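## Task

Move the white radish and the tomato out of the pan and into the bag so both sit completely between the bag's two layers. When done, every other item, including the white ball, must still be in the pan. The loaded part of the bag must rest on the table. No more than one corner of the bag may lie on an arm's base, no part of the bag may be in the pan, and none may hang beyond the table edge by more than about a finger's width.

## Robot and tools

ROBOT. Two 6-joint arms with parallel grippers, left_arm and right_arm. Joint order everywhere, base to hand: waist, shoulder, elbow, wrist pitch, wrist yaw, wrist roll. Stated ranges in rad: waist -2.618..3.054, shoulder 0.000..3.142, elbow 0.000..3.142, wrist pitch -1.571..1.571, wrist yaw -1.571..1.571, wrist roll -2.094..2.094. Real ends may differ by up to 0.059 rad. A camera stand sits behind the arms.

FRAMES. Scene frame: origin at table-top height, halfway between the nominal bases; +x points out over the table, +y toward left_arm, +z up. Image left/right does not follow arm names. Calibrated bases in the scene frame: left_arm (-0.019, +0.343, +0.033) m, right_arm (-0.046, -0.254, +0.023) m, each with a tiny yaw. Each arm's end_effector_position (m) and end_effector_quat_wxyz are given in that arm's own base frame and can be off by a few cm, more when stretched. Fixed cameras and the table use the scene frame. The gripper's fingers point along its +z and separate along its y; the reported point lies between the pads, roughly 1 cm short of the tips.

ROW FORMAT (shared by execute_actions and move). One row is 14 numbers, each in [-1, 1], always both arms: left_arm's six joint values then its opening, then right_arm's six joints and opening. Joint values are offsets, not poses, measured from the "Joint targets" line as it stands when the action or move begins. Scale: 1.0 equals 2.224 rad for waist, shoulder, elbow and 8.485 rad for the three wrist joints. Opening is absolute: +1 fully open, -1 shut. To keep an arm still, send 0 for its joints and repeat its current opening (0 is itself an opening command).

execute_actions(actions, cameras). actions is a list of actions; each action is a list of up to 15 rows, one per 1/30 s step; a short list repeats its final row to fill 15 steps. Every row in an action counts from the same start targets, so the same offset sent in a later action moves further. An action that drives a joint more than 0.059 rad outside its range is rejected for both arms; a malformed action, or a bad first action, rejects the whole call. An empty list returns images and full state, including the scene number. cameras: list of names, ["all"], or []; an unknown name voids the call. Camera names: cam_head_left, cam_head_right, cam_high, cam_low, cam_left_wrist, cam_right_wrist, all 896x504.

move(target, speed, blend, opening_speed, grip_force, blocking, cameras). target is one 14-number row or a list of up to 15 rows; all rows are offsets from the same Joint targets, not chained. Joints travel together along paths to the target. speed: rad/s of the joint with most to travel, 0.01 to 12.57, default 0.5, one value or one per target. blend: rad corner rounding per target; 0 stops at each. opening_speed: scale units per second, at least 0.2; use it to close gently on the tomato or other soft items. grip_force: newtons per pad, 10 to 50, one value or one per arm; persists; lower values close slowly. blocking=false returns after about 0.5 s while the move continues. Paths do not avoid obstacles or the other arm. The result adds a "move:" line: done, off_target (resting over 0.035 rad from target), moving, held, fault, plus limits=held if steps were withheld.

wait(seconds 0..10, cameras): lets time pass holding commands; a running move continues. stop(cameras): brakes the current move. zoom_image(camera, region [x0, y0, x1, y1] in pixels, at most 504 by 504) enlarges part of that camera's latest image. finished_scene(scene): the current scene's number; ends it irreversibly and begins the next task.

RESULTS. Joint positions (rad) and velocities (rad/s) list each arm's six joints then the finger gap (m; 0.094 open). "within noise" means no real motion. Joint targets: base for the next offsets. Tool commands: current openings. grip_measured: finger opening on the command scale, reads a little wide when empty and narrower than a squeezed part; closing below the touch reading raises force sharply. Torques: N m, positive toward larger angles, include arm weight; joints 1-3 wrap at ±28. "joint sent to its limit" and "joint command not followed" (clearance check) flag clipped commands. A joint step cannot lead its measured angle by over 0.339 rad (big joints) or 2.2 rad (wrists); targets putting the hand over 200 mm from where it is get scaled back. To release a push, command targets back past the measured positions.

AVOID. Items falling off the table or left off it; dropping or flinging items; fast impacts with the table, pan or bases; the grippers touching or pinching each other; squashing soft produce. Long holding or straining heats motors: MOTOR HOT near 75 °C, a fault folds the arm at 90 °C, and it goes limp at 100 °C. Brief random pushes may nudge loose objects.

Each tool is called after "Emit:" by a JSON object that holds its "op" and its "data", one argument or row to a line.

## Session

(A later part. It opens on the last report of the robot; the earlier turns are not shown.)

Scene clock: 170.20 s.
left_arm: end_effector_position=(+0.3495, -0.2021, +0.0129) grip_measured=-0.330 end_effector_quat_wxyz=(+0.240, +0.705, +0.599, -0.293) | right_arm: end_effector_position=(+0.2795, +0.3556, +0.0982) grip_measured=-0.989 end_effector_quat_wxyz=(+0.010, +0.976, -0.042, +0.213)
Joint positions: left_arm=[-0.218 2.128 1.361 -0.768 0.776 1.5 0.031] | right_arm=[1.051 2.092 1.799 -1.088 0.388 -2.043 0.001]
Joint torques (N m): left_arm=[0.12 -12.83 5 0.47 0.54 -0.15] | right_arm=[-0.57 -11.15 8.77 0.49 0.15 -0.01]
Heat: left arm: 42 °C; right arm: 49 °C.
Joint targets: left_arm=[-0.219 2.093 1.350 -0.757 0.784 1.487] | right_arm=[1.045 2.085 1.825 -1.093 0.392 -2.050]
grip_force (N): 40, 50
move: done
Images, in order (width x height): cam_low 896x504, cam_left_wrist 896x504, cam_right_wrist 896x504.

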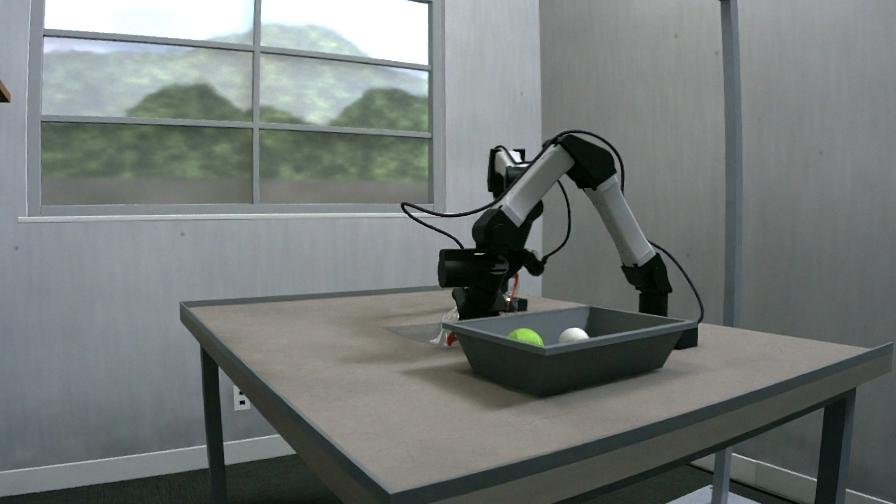

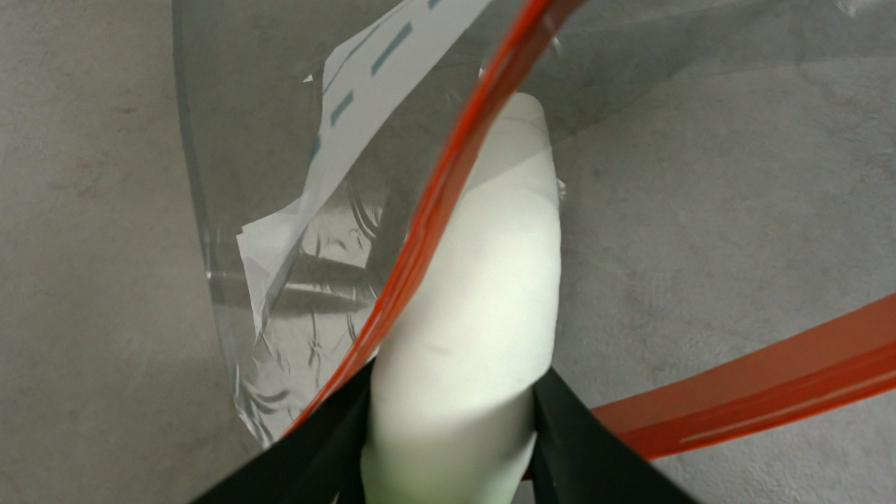

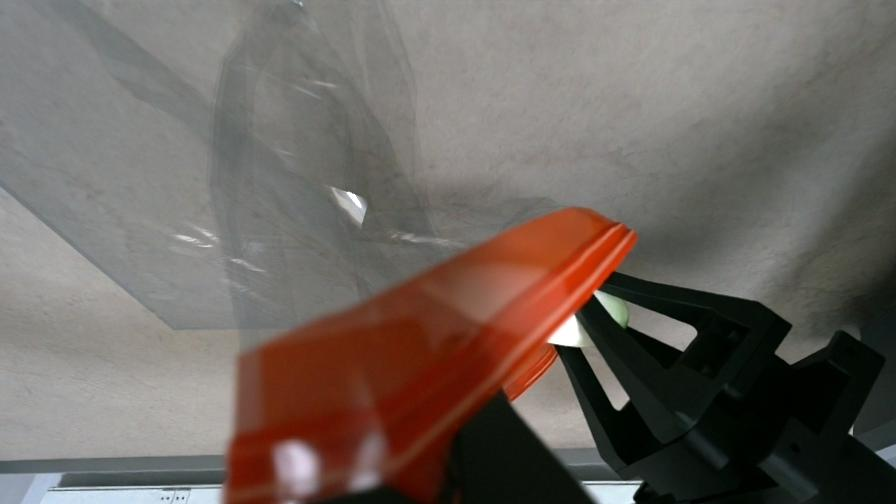

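Emit:
{"op": "move", "data": {
  "target": [-0.0688,0.0279,0.0009,0.0207,-0.0053,-0.0249,-0.45,0,0,0,0,0,0,-1],
  "speed": 0.15,
  "cameras": ["cam_left_wrist", "cam_right_wrist"]
}}

Scene clock: 173.10 s.
left_arm: end_effector_position=(+0.3483, -0.2621, +0.0120) grip_measured=-0.330 end_effector_quat_wxyz=(+0.248, +0.707, +0.597, -0.286) | right_arm: end_effector_position=(+0.2795, +0.3556, +0.0982) grip_measured=-0.989 end_effector_quat_wxyz=(+0.010, +0.976, -0.042, +0.213)
Joint positions: left_arm=[-0.368 2.134 1.361 -0.592 0.756 1.289 0.031] | right_arm=[1.051 2.092 1.799 -1.088 0.388 -2.043 0.001]
Joint torques (N m): left_arm=[-0.1 -8.81 5.53 0.84 0.32 -0.16] | right_arm=[-0.54 -11.17 8.76 0.49 0.15 -0.02]
Heat: left arm: 42 °C; right arm: 49 °C.
Joint targets: left_arm=[-0.372 2.155 1.352 -0.582 0.739 1.276] | right_arm=[1.045 2.085 1.825 -1.093 0.392 -2.050]
grip_force (N): 40, 50
move: done
Images, in order (width x height): cam_left_wrist 896x504, cam_right_wrist 896x504.

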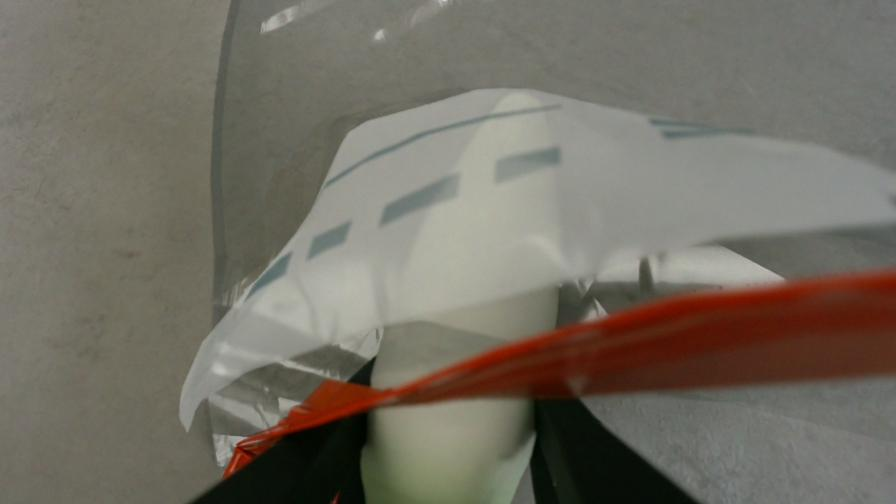

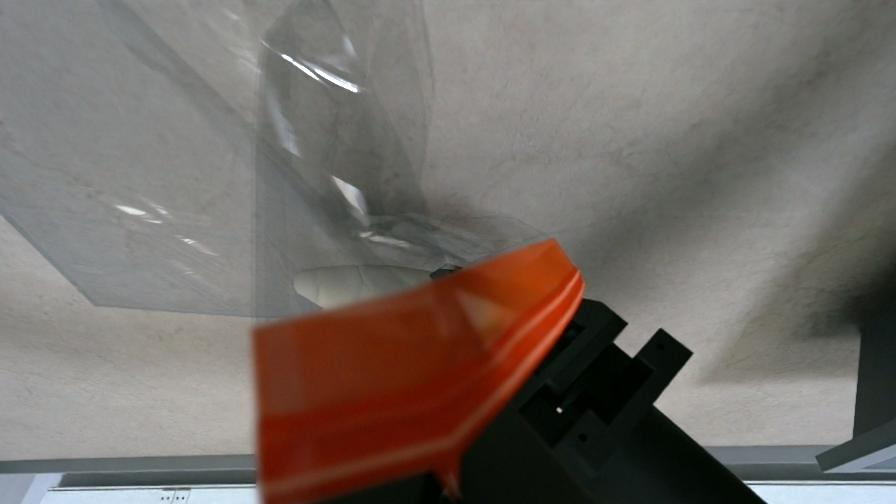

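Emit:
{"op": "move", "data": {
  "target": [
    [0,0.0207,-0.0081,0.0062,0,0,-0.45,0,0,0,0,0,0,-1],
    [0,0.0207,-0.0081,0.0062,0,0,-0.05,0,0,0,0,0,0,-1]
  ],
  "speed": 0.12,
  "opening_speed": 0.3,
  "cameras": ["cam_left_wrist", "cam_right_wrist"]
}}

Scene clock: 176.27 s.
left_arm: end_effector_position=(+0.3479, -0.2619, -0.0091) grip_measured=-0.052 end_effector_quat_wxyz=(+0.244, +0.706, +0.599, -0.289) | right_arm: end_effector_position=(+0.2795, +0.3556, +0.0982) grip_measured=-0.989 end_effector_quat_wxyz=(+0.010, +0.976, -0.042, +0.213)
Joint positions: left_arm=[-0.368 2.182 1.344 -0.538 0.755 1.288 0.045] | right_arm=[1.051 2.092 1.799 -1.088 0.388 -2.043 0.001]
Joint torques (N m): left_arm=[-0.12 -9.11 5.16 0.84 0.3 -0.16] | right_arm=[-0.55 -11.15 8.76 0.48 0.15 -0.01]
Heat: left arm: 41 °C; right arm: 49 °C.
Joint targets: left_arm=[-0.372 2.201 1.334 -0.529 0.739 1.276] | right_arm=[1.045 2.085 1.825 -1.093 0.392 -2.050]
grip_force (N): 40, 50
move: done
Images, in order (width x height): cam_left_wrist 896x504, cam_right_wrist 896x504.

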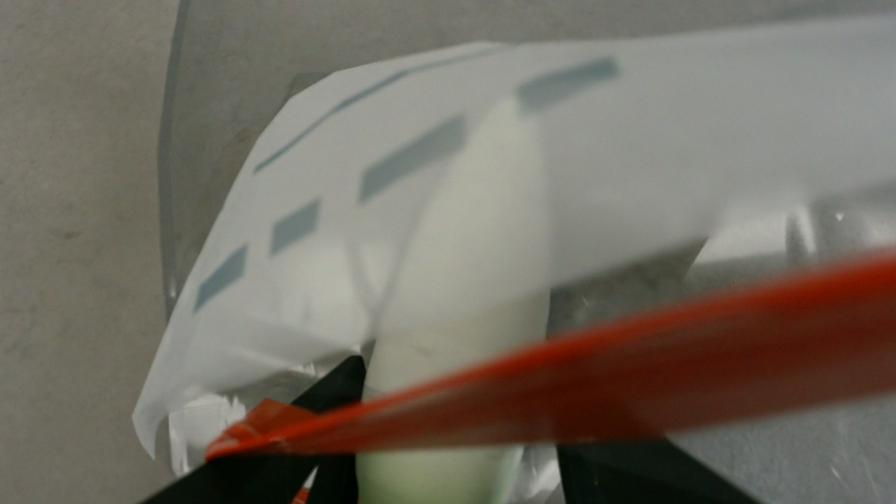

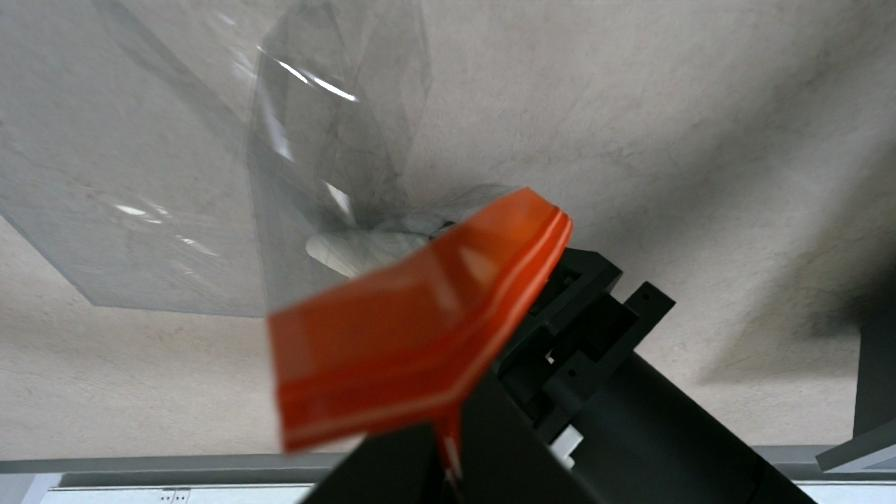

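Emit:
{"op": "move", "data": {
  "target": [
    [0.0731,-0.0229,-0.0063,-0.019,0.0052,0.0277,-0.05,0,0,0,0,0,0,-1]
  ],
  "speed": 0.12,
  "cameras": ["cam_left_wrist", "cam_right_wrist"]
}}

Scene clock: 179.30 s.
left_arm: end_effector_position=(+0.3523, -0.2020, -0.0126) grip_measured=-0.052 end_effector_quat_wxyz=(+0.243, +0.705, +0.599, -0.290) | right_arm: end_effector_position=(+0.2795, +0.3556, +0.0982) grip_measured=-0.989 end_effector_quat_wxyz=(+0.010, +0.976, -0.042, +0.213)
Joint positions: left_arm=[-0.216 2.182 1.332 -0.675 0.776 1.498 0.045] | right_arm=[1.051 2.092 1.799 -1.088 0.388 -2.043 0.001]
Joint torques (N m): left_arm=[0.68 -12.79 4.62 0.23 0.53 0.09] | right_arm=[-0.55 -11.18 8.76 0.49 0.15 -0.02]
Heat: left arm: 41 °C; right arm: 50 °C.
Joint targets: left_arm=[-0.209 2.150 1.320 -0.691 0.783 1.511] | right_arm=[1.045 2.085 1.825 -1.093 0.392 -2.050]
grip_force (N): 40, 50
move: done
Images, in order (width x height): cam_left_wrist 896x504, cam_right_wrist 896x504.

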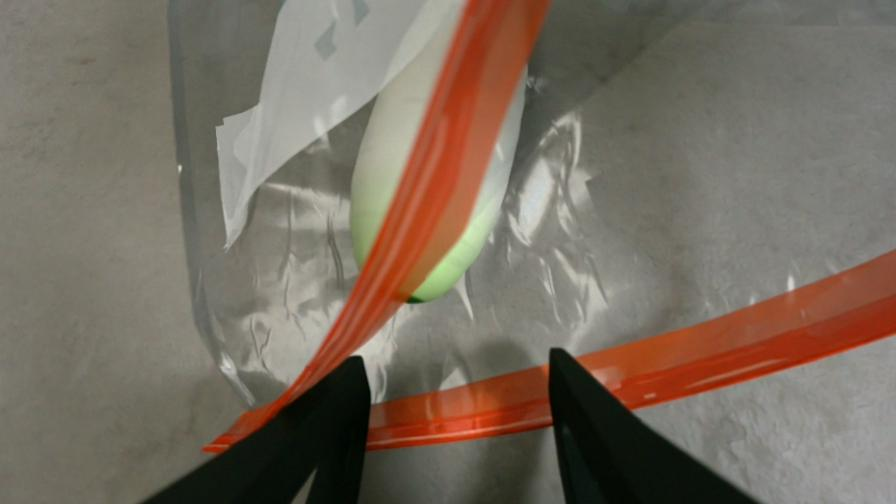

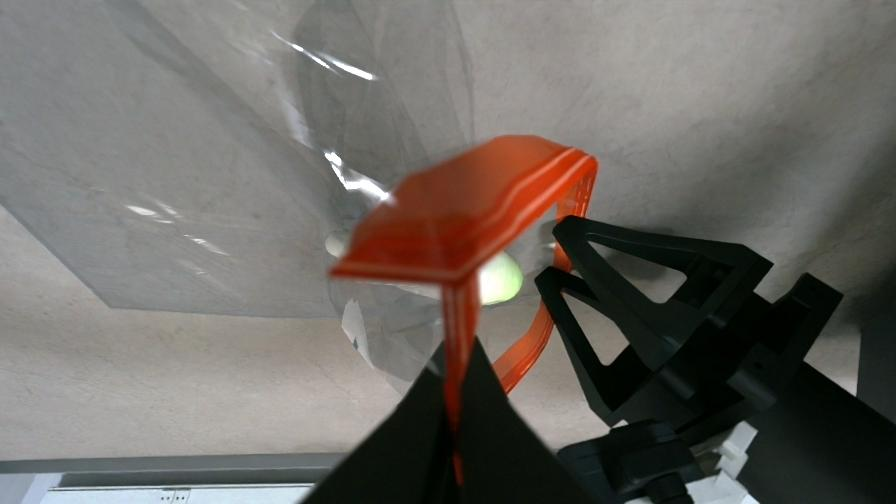

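Emit:
{"op": "move", "data": {
  "target": [0.1142,-0.0126,0.0944,-0.0537,-0.0022,0.0417,-0.05,0,0,0,0,0,0,-1],
  "speed": 0.3,
  "cameras": ["cam_left_wrist", "cam_high"]
}}

Scene clock: 181.90 s.
left_arm: end_effector_position=(+0.3623, -0.1082, +0.0427) grip_measured=-0.052 end_effector_quat_wxyz=(+0.251, +0.702, +0.598, -0.296) | right_arm: end_effector_position=(+0.2795, +0.3556, +0.0982) grip_measured=-0.989 end_effector_quat_wxyz=(+0.010, +0.976, -0.042, +0.213)
Joint positions: left_arm=[0.038 2.151 1.514 -1.135 0.777 1.851 0.045] | right_arm=[1.051 2.092 1.799 -1.088 0.388 -2.043 0.001]
Joint torques (N m): left_arm=[0.75 -12.51 7.54 -0.28 0.34 0.06] | right_arm=[-0.54 -11.17 8.77 0.49 0.16 -0.02]
Heat: left arm: 41 °C; right arm: 50 °C.
Joint targets: left_arm=[0.045 2.123 1.530 -1.146 0.765 1.865] | right_arm=[1.045 2.085 1.825 -1.093 0.392 -2.050]
grip_force (N): 40, 50
move: done
Images, in order (width x height): cam_high 896x504, cam_left_wrist 896x504.

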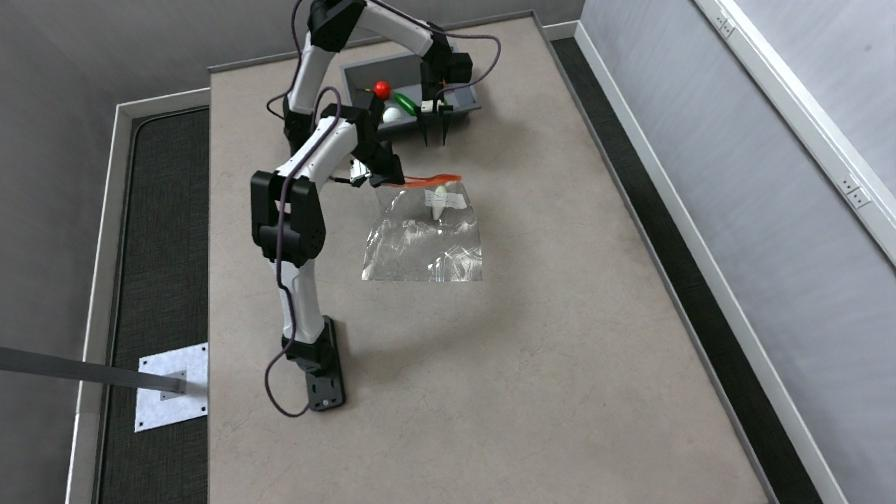

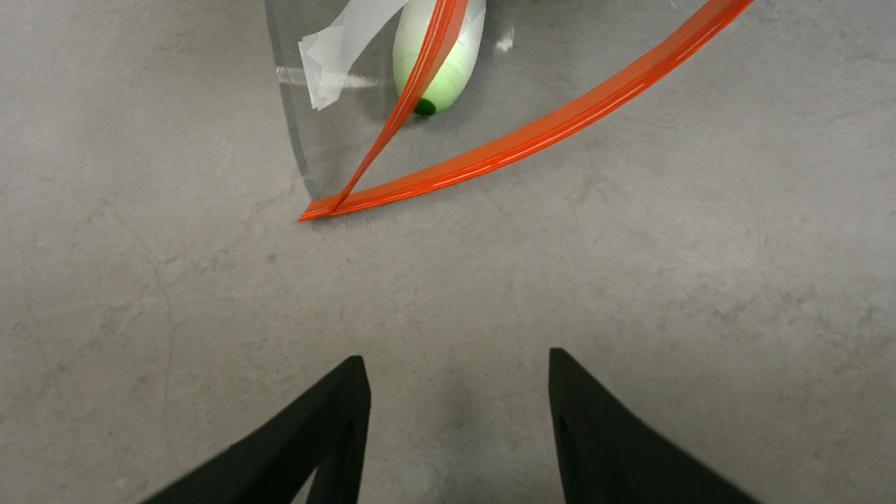

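Emit:
{"op": "move", "data": {
  "target": [
    [0,-0.0328,0.0616,-0.0237,0,0,0.2,0,0,0,0,0,0,-1],
    [0.2077,-0.2261,-0.0562,-0.0246,-0.0913,-0.1753,0.2,0,0,0,0,0,0,-1]
  ],
  "blend": 0.1,
  "speed": 0.7,
  "cameras": ["cam_left_wrist"]
}}

Scene clock: 186.17 s.
left_arm: end_effector_position=(+0.2555, +0.1395, +0.1331) grip_measured=+0.198 end_effector_quat_wxyz=(+0.002, -0.056, +0.998, -0.002) | right_arm: end_effector_position=(+0.2795, +0.3556, +0.0982) grip_measured=-0.989 end_effector_quat_wxyz=(+0.010, +0.976, -0.042, +0.213)
Joint positions: left_arm=[0.503 1.64 1.417 -1.345 0.006 0.39 0.056] | right_arm=[1.051 2.092 1.799 -1.088 0.388 -2.043 0.001]
Joint torques (N m): left_arm=[0.49 -8.34 5.82 0.3 -0.1 -0.18] | right_arm=[-0.57 -11.17 8.75 0.49 0.16 -0.02]
Heat: left arm: 42 °C; right arm: 50 °C.
Joint targets: left_arm=[0.507 1.620 1.405 -1.355 -0.010 0.377] | right_arm=[1.045 2.085 1.825 -1.093 0.392 -2.050]
grip_force (N): 40, 50
move: done
Images, in order (width x height): cam_left_wrist 896x504.

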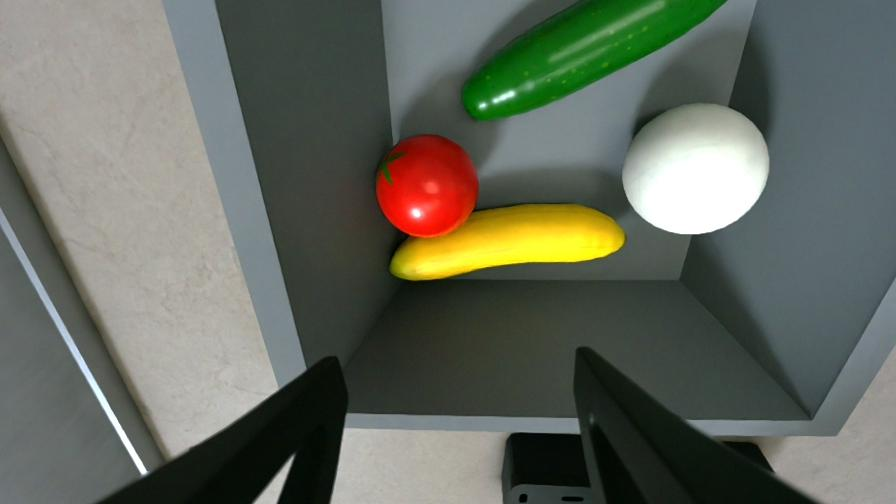

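Emit:
{"op": "move", "data": {
  "target": [0.0049,0.0607,-0.1731,0.059,0,0.0041,0.49,0,0,0,0,0,0,-1],
  "speed": 0.25,
  "cameras": ["cam_left_wrist"]
}}

Scene clock: 190.40 s.
left_arm: end_effector_position=(+0.2492, +0.1452, +0.0115) grip_measured=+0.489 end_effector_quat_wxyz=(-0.006, -0.058, +0.998, +0.008) | right_arm: end_effector_position=(+0.2795, +0.3556, +0.0982) grip_measured=-0.989 end_effector_quat_wxyz=(+0.010, +0.976, -0.042, +0.213)
Joint positions: left_arm=[0.516 1.74 1.03 -0.865 -0.019 0.4 0.07] | right_arm=[1.051 2.092 1.799 -1.088 0.388 -2.043 0.001]
Joint torques (N m): left_arm=[0.35 -5.91 5.29 0.51 0.11 0.08] | right_arm=[-0.55 -11.17 8.76 0.49 0.15 -0.02]
Heat: left arm: 41 °C; right arm: 50 °C.
Joint targets: left_arm=[0.518 1.755 1.020 -0.854 -0.010 0.412] | right_arm=[1.045 2.085 1.825 -1.093 0.392 -2.050]
grip_force (N): 40, 50
move: done
Images, in order (width x height): cam_left_wrist 896x504.

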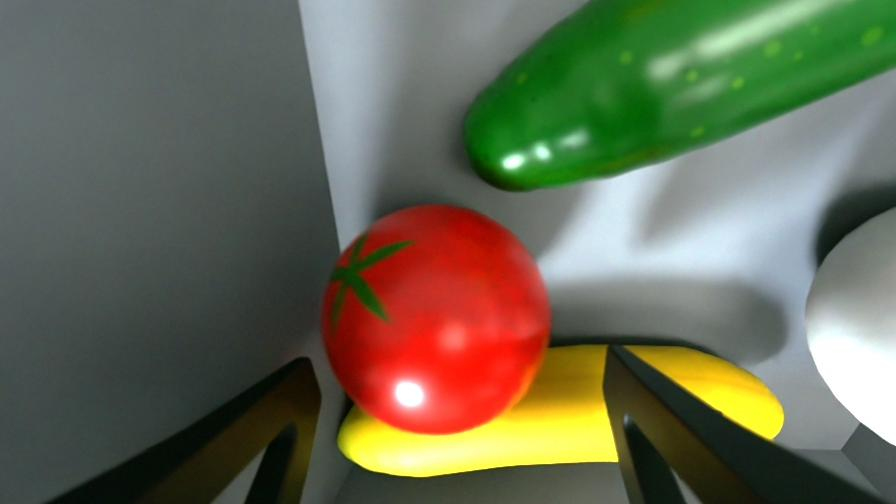

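Emit:
{"op": "move", "data": {
  "target": [-0.0103,0.0171,0.0346,-0.0007,0,-0.0047,0.49,0,0,0,0,0,0,-1],
  "speed": 0.15,
  "cameras": ["cam_left_wrist"]
}}

Scene clock: 192.00 s.
left_arm: end_effector_position=(+0.2640, +0.1484, +0.0133) grip_measured=+0.489 end_effector_quat_wxyz=(+0.001, -0.058, +0.998, +0.011) | right_arm: end_effector_position=(+0.2795, +0.3556, +0.0982) grip_measured=-0.989 end_effector_quat_wxyz=(+0.010, +0.976, -0.042, +0.213)
Joint positions: left_arm=[0.501 1.774 1.079 -0.864 -0.019 0.385 0.07] | right_arm=[1.051 2.092 1.799 -1.088 0.388 -2.043 0.001]
Joint torques (N m): left_arm=[-0.27 -6 8.1 0.47 0.1 -0.14] | right_arm=[-0.55 -11.17 8.75 0.49 0.16 -0.02]
Heat: left arm: 40 °C; right arm: 50 °C.
Joint targets: left_arm=[0.495 1.793 1.097 -0.860 -0.010 0.372] | right_arm=[1.045 2.085 1.825 -1.093 0.392 -2.050]
grip_force (N): 40, 50
move: done
Images, in order (width x height): cam_left_wrist 896x504.

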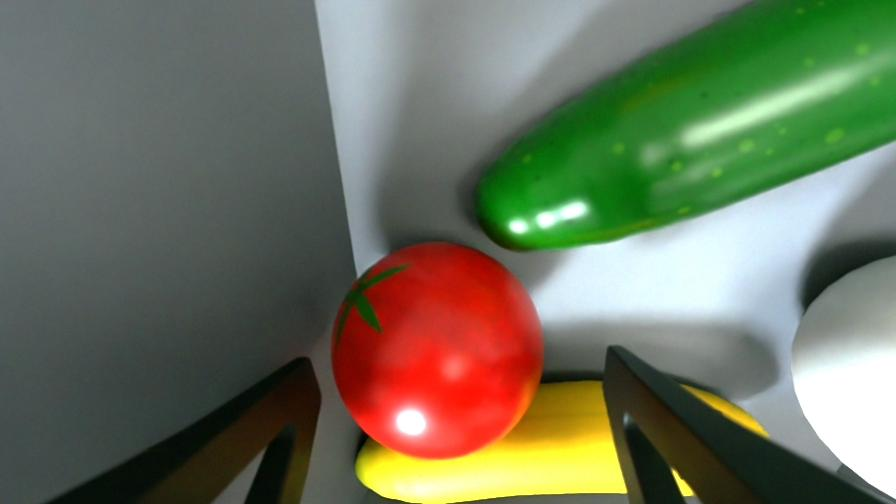

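Emit:
{"op": "move", "data": {
  "target": [
    [0,0,0,0,0,0,0.23,0,0,0,0,0,0,-1],
    [0,0.0099,-0.0261,0.0054,0,0,0.23,0,0,0,0,0,0,-1]
  ],
  "speed": 0.12,
  "opening_speed": 0.3,
  "grip_force": [22, 50],
  "cameras": ["cam_left_wrist"]
}}

Scene clock: 194.83 s.
left_arm: end_effector_position=(+0.2604, +0.1464, -0.0006) grip_measured=+0.232 end_effector_quat_wxyz=(-0.006, -0.058, +0.998, +0.008) | right_arm: end_effector_position=(+0.2795, +0.3556, +0.0982) grip_measured=-0.989 end_effector_quat_wxyz=(+0.010, +0.976, -0.042, +0.213)
Joint positions: left_arm=[0.501 1.799 1.049 -0.825 -0.019 0.385 0.058] | right_arm=[1.051 2.092 1.799 -1.088 0.388 -2.043 0.001]
Joint torques (N m): left_arm=[-0.29 -6.27 5.2 0.51 0.11 -0.15] | right_arm=[-0.59 -11.15 8.76 0.49 0.15 -0.02]
Heat: left arm: 39 °C; right arm: 50 °C.
Joint targets: left_arm=[0.495 1.815 1.039 -0.814 -0.010 0.372] | right_arm=[1.045 2.085 1.825 -1.093 0.392 -2.050]
grip_force (N): 22, 50
move: done
Images, in order (width x height): cam_left_wrist 896x504.

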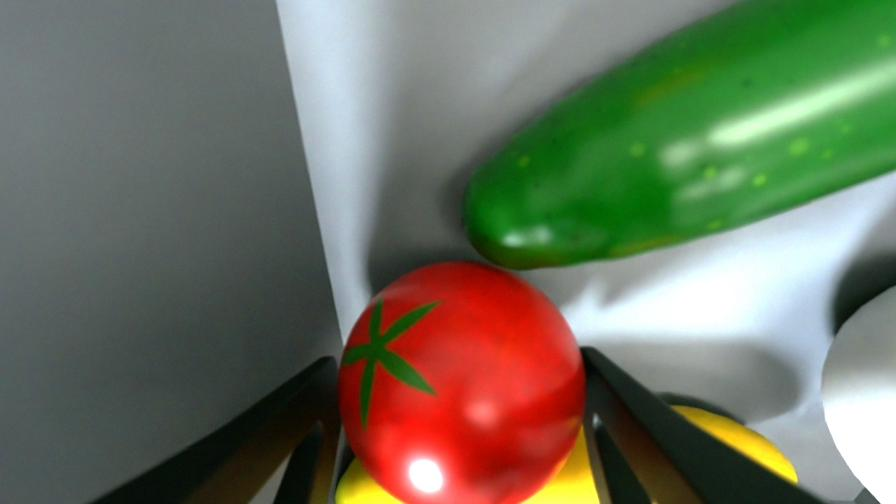

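Emit:
{"op": "move", "data": {
  "target": [0,0,0,0,0,0,-0.08,0,0,0,0,0,0,-1],
  "opening_speed": 0.3,
  "cameras": ["cam_left_wrist"]
}}

Scene clock: 196.20 s.
left_arm: end_effector_position=(+0.2604, +0.1465, -0.0006) grip_measured=+0.010 end_effector_quat_wxyz=(-0.006, -0.058, +0.998, +0.008) | right_arm: end_effector_position=(+0.2795, +0.3556, +0.0982) grip_measured=-0.989 end_effector_quat_wxyz=(+0.010, +0.976, -0.042, +0.213)
Joint positions: left_arm=[0.501 1.799 1.049 -0.825 -0.019 0.385 0.047] | right_arm=[1.051 2.092 1.799 -1.088 0.388 -2.043 0.001]
Joint torques (N m): left_arm=[-0.25 -6.23 5.23 0.5 0.11 -0.15] | right_arm=[-0.55 -11.17 8.77 0.48 0.16 -0.02]
Heat: left arm: 39 °C; right arm: 50 °C.
Joint targets: left_arm=[0.495 1.815 1.039 -0.814 -0.010 0.372] | right_arm=[1.045 2.085 1.825 -1.093 0.392 -2.050]
grip_force (N): 22, 50
move: done
Images, in order (width x height): cam_left_wrist 896x504.

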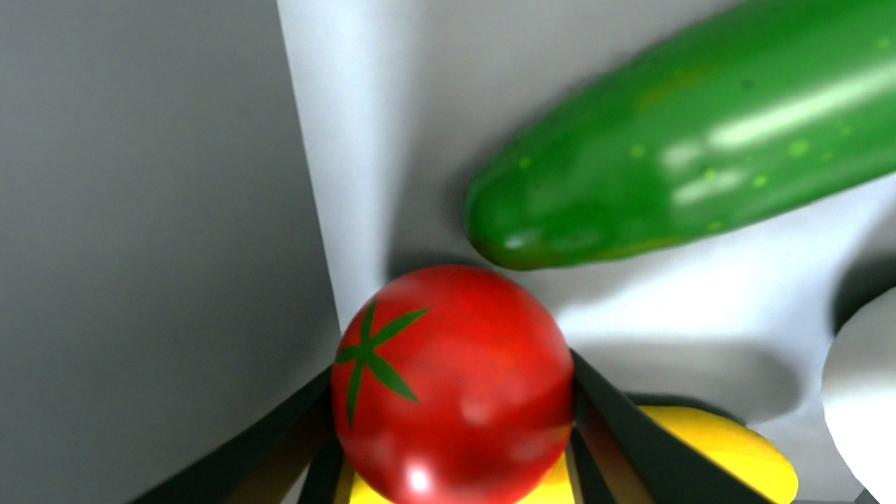

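Emit:
{"op": "move", "data": {
  "target": [
    [0,-0.0832,0.1771,-0.0635,0,0,-0.08,0,0,0,0,0,0,-1],
    [-0.2239,0.1583,0.3453,-0.0818,0.0879,0.1931,-0.08,0,0,0,0,0,0,-1]
  ],
  "blend": 0.06,
  "speed": [0.35, 0.6],
  "cameras": ["cam_left_wrist", "cam_high", "cam_right_wrist"]
}}

Scene clock: 203.80 s.
left_arm: end_effector_position=(+0.3559, -0.1155, +0.1077) grip_measured=+0.009 end_effector_quat_wxyz=(+0.220, +0.752, +0.543, -0.302) | right_arm: end_effector_position=(+0.2795, +0.3556, +0.0982) grip_measured=-0.989 end_effector_quat_wxyz=(+0.010, +0.976, -0.042, +0.213)
Joint positions: left_arm=[-0.002 2.148 1.786 -1.497 0.72 1.998 0.047] | right_arm=[1.051 2.092 1.799 -1.088 0.388 -2.043 0.001]
Joint torques (N m): left_arm=[0.1 -8.99 8.39 -0.48 0.55 0.09] | right_arm=[-0.54 -11.18 8.76 0.49 0.15 -0.02]
Heat: left arm: 38 °C; right arm: 51 °C.
Joint targets: left_arm=[-0.003 2.167 1.807 -1.508 0.735 2.011] | right_arm=[1.045 2.085 1.825 -1.093 0.392 -2.050]
grip_force (N): 22, 50
move: done
Images, in order (width x height): cam_high 896x504, cam_left_wrist 896x504, cam_right_wrist 896x504.

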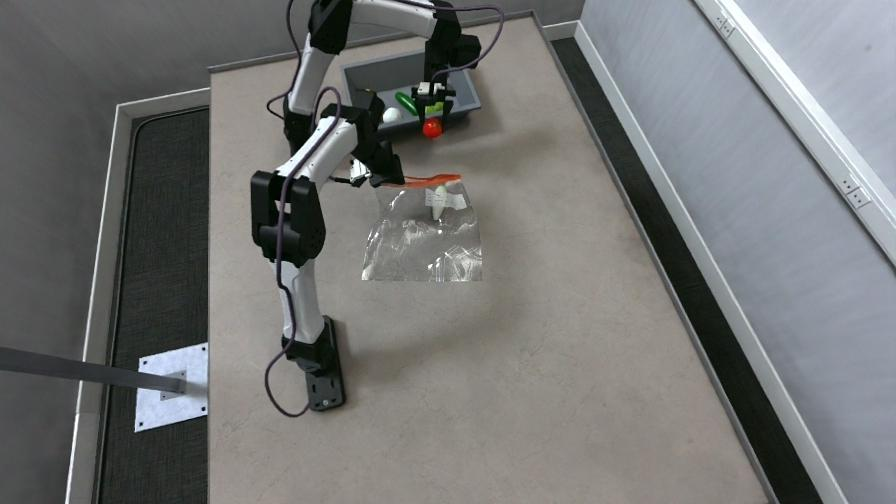

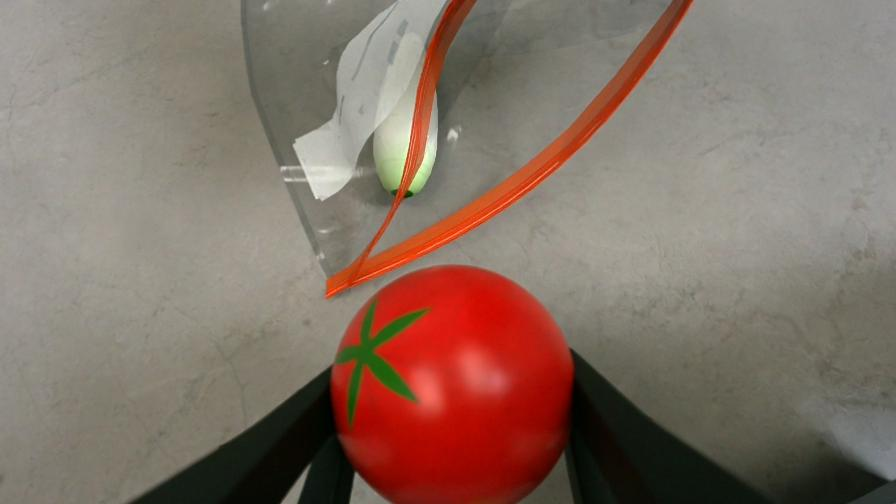

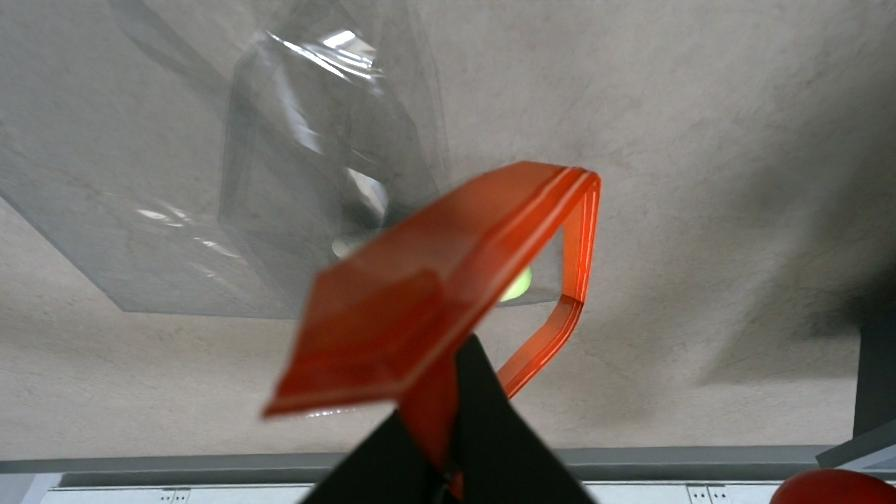

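Emit:
{"op": "move", "data": {
  "target": [
    [-0.0333,0.0562,-0.0926,0.0451,0.0026,-0.0144,-0.08,0,0,0,0,0,0,-1],
    [-0.103,0.0175,-0.1371,0.0681,0.0054,-0.0394,-0.08,0,0,0,0,0,0,-1]
  ],
  "blend": 0.03,
  "speed": [0.4, 0.2],
  "cameras": ["cam_left_wrist", "cam_low", "cam_right_wrist"]
}}

Scene clock: 207.83 s.
left_arm: end_effector_position=(+0.3498, -0.2057, +0.0045) grip_measured=+0.009 end_effector_quat_wxyz=(+0.215, +0.748, +0.546, -0.308) | right_arm: end_effector_position=(+0.2795, +0.3556, +0.0982) grip_measured=-0.989 end_effector_quat_wxyz=(+0.010, +0.976, -0.042, +0.213)
Joint positions: left_arm=[-0.23 2.239 1.514 -0.942 0.766 1.689 0.047] | right_arm=[1.051 2.092 1.799 -1.088 0.388 -2.043 0.001]
Joint torques (N m): left_arm=[0.03 -13.49 4.79 0.22 0.61 -0.15] | right_arm=[-0.55 -11.14 8.77 0.49 0.15 -0.02]
Heat: left arm: 38 °C; right arm: 51 °C.
Joint targets: left_arm=[-0.232 2.206 1.502 -0.931 0.781 1.676] | right_arm=[1.045 2.085 1.825 -1.093 0.392 -2.050]
grip_force (N): 22, 50
move: done
Images, in order (width x height): cam_low 896x504, cam_left_wrist 896x504, cam_right_wrist 896x504.

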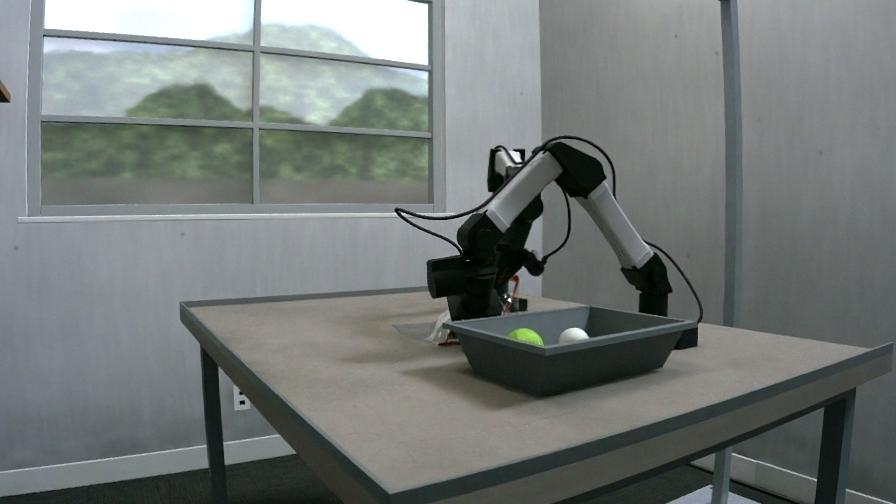

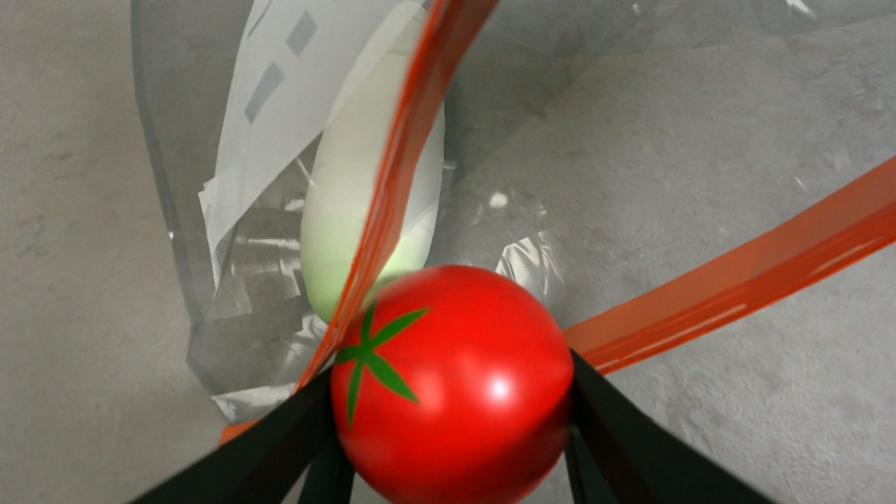

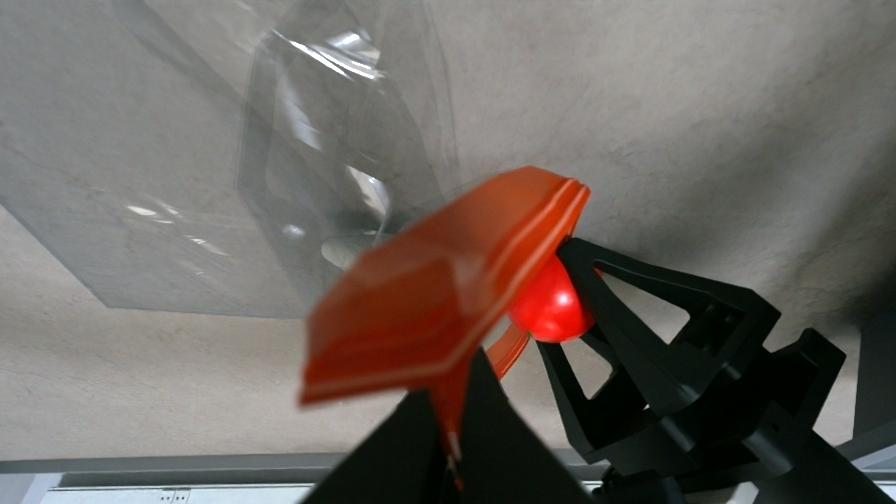

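Emit:
{"op": "move", "data": {
  "target": [-0.0364,-0.018,-0.0364,0.0151,0,-0.013,-0.08,0,0,0,0,0,0,-1],
  "speed": 0.12,
  "cameras": ["cam_left_wrist", "cam_right_wrist"]
}}

Scene clock: 211.50 s.
left_arm: end_effector_position=(+0.3360, -0.2335, +0.0001) grip_measured=+0.009 end_effector_quat_wxyz=(+0.217, +0.750, +0.546, -0.304) | right_arm: end_effector_position=(+0.2795, +0.3556, +0.0982) grip_measured=-0.989 end_effector_quat_wxyz=(+0.010, +0.976, -0.042, +0.213)
Joint positions: left_arm=[-0.308 2.201 1.432 -0.814 0.766 1.579 0.047] | right_arm=[1.051 2.092 1.799 -1.088 0.388 -2.043 0.001]
Joint torques (N m): left_arm=[-0.25 -13.34 4.89 0.38 0.61 -0.17] | right_arm=[-0.57 -11.18 8.73 0.49 0.15 -0.02]
Heat: left arm: 40 °C; right arm: 51 °C.
Joint targets: left_arm=[-0.314 2.166 1.421 -0.803 0.781 1.566] | right_arm=[1.045 2.085 1.825 -1.093 0.392 -2.050]
grip_force (N): 22, 50
move: done
Images, in order (width x height): cam_left_wrist 896x504, cam_right_wrist 896x504.

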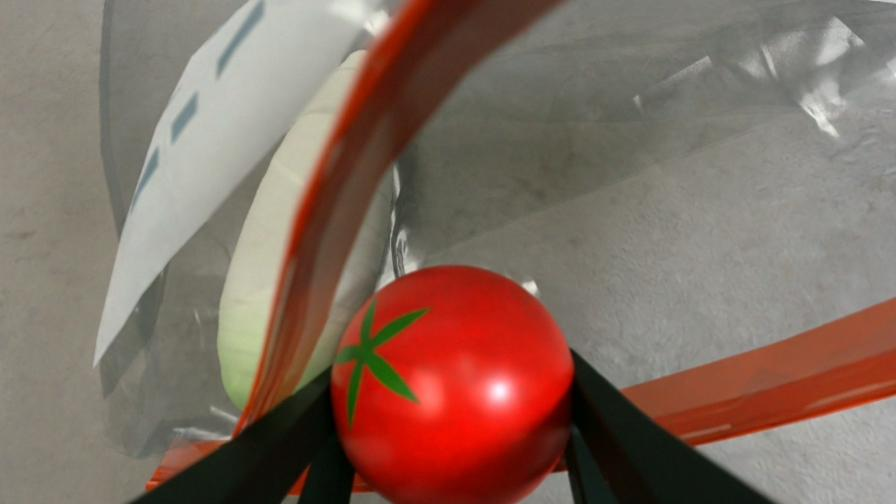

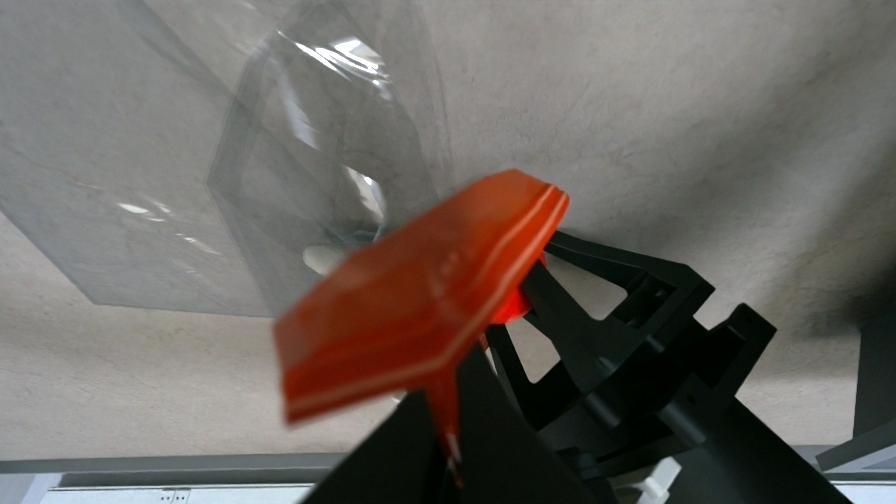

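Emit:
{"op": "move", "data": {
  "target": [-0.0391,-0.0103,-0.0193,0.0124,0,-0.0145,-0.08,0,0,0,0,0,0,-1],
  "speed": 0.12,
  "cameras": ["cam_left_wrist", "cam_right_wrist"]
}}

Scene clock: 213.40 s.
left_arm: end_effector_position=(+0.3234, -0.2656, +0.0000) grip_measured=+0.009 end_effector_quat_wxyz=(+0.219, +0.749, +0.546, -0.305) | right_arm: end_effector_position=(+0.2795, +0.3555, +0.0982) grip_measured=-0.989 end_effector_quat_wxyz=(+0.010, +0.976, -0.041, +0.213)
Joint positions: left_arm=[-0.395 2.178 1.389 -0.708 0.767 1.456 0.047] | right_arm=[1.051 2.092 1.799 -1.089 0.388 -2.043 0.001]
Joint torques (N m): left_arm=[-0.24 -13.29 5.03 0.57 0.61 -0.15] | right_arm=[-0.54 -11.18 8.76 0.49 0.15 -0.02]
Heat: left arm: 40 °C; right arm: 51 °C.
Joint targets: left_arm=[-0.400 2.143 1.378 -0.697 0.782 1.443] | right_arm=[1.045 2.085 1.825 -1.093 0.392 -2.050]
grip_force (N): 22, 50
move: done
Images, in order (width x height): cam_left_wrist 896x504, cam_right_wrist 896x504.

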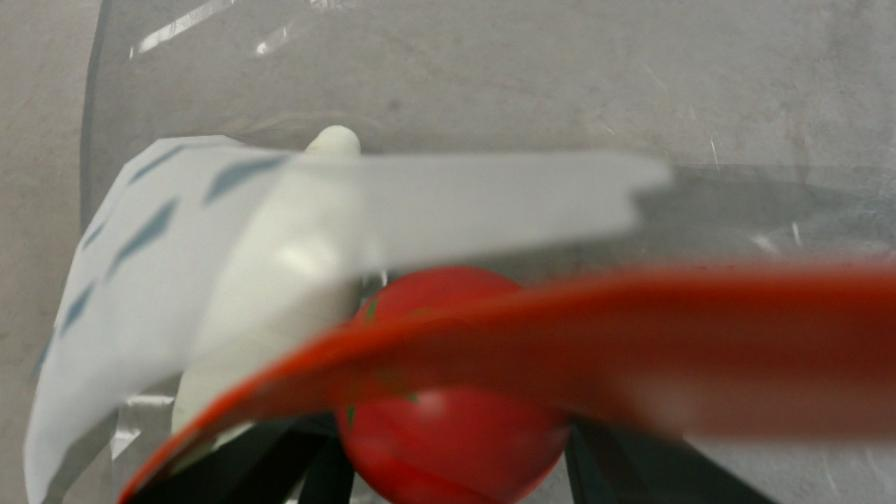

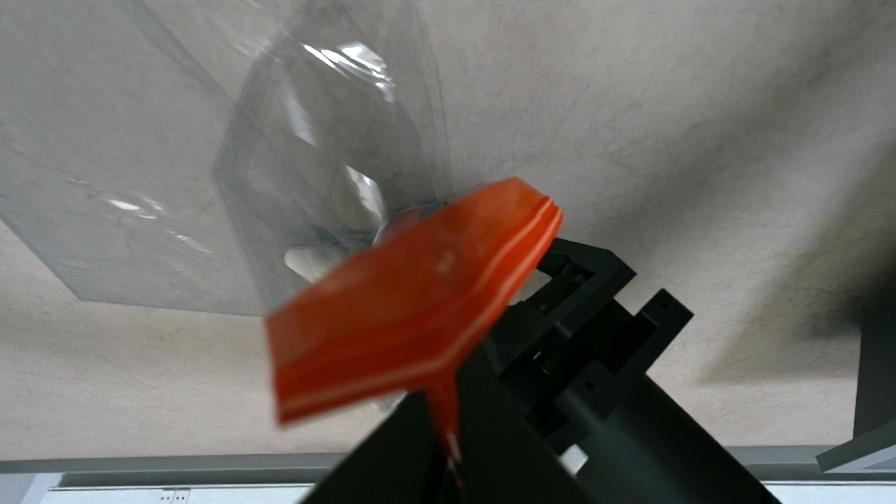

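Emit:
{"op": "move", "data": {
  "target": [
    [0,0,0,0,0,0,0.33,0,0,0,0,0,0,-1],
    [0.1084,0.0436,0.0593,-0.0342,-0.0008,0.0409,0.33,0,0,0,0,0,0,-1]
  ],
  "speed": 0.15,
  "opening_speed": 0.25,
  "cameras": ["cam_left_wrist", "cam_right_wrist", "cam_high"]
}}

Scene clock: 218.70 s.
left_arm: end_effector_position=(+0.3516, -0.1803, +0.0091) grip_measured=+0.328 end_effector_quat_wxyz=(+0.228, +0.749, +0.543, -0.302) | right_arm: end_effector_position=(+0.2795, +0.3555, +0.0982) grip_measured=-0.989 end_effector_quat_wxyz=(+0.010, +0.976, -0.041, +0.213)
Joint positions: left_arm=[-0.163 2.217 1.492 -0.976 0.768 1.777 0.062] | right_arm=[1.051 2.092 1.799 -1.089 0.388 -2.043 0.001]
Joint torques (N m): left_arm=[0.49 -8.91 7.71 -0.11 0.53 0.05] | right_arm=[-0.55 -11.15 8.76 0.49 0.15 -0.01]
Heat: left arm: 41 °C; right arm: 51 °C.
Joint targets: left_arm=[-0.159 2.240 1.510 -0.987 0.775 1.790] | right_arm=[1.045 2.085 1.825 -1.093 0.392 -2.050]
grip_force (N): 22, 50
move: done
Images, in order (width x height): cam_high 896x504, cam_left_wrist 896x504, cam_right_wrist 896x504.

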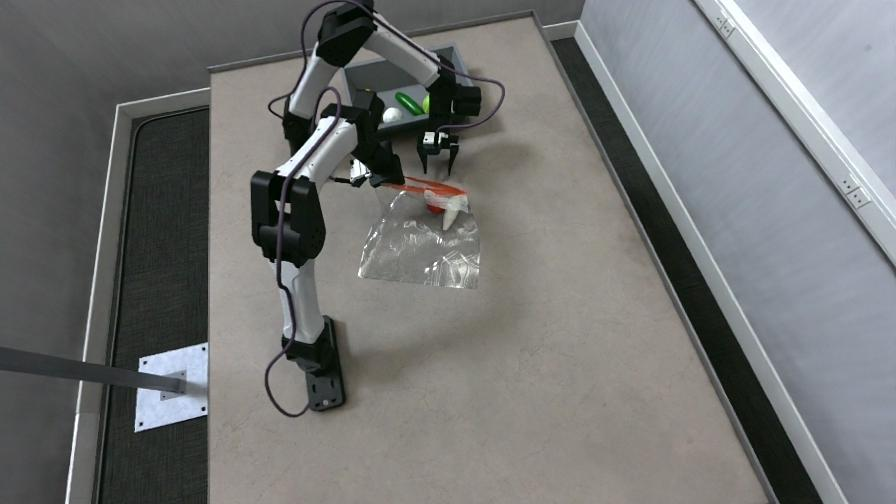

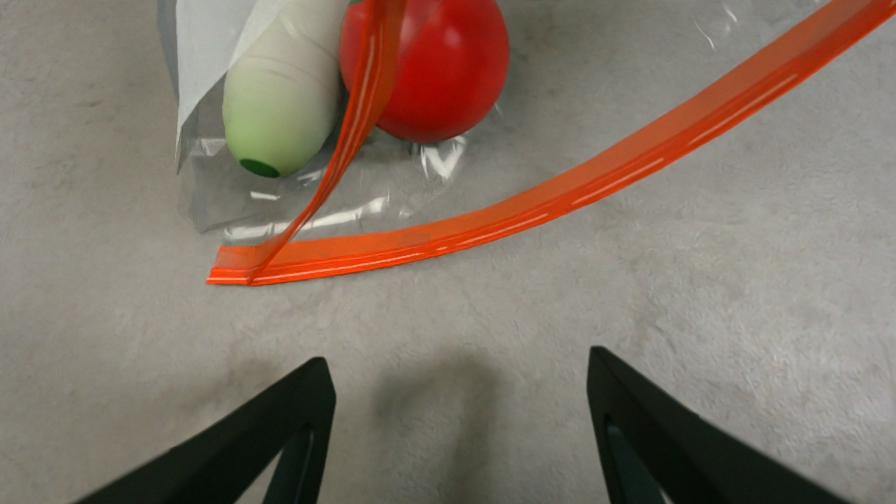

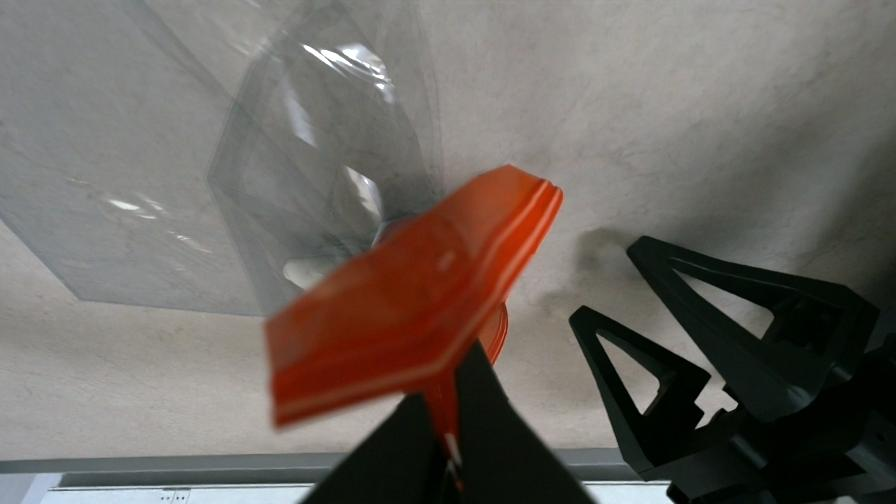

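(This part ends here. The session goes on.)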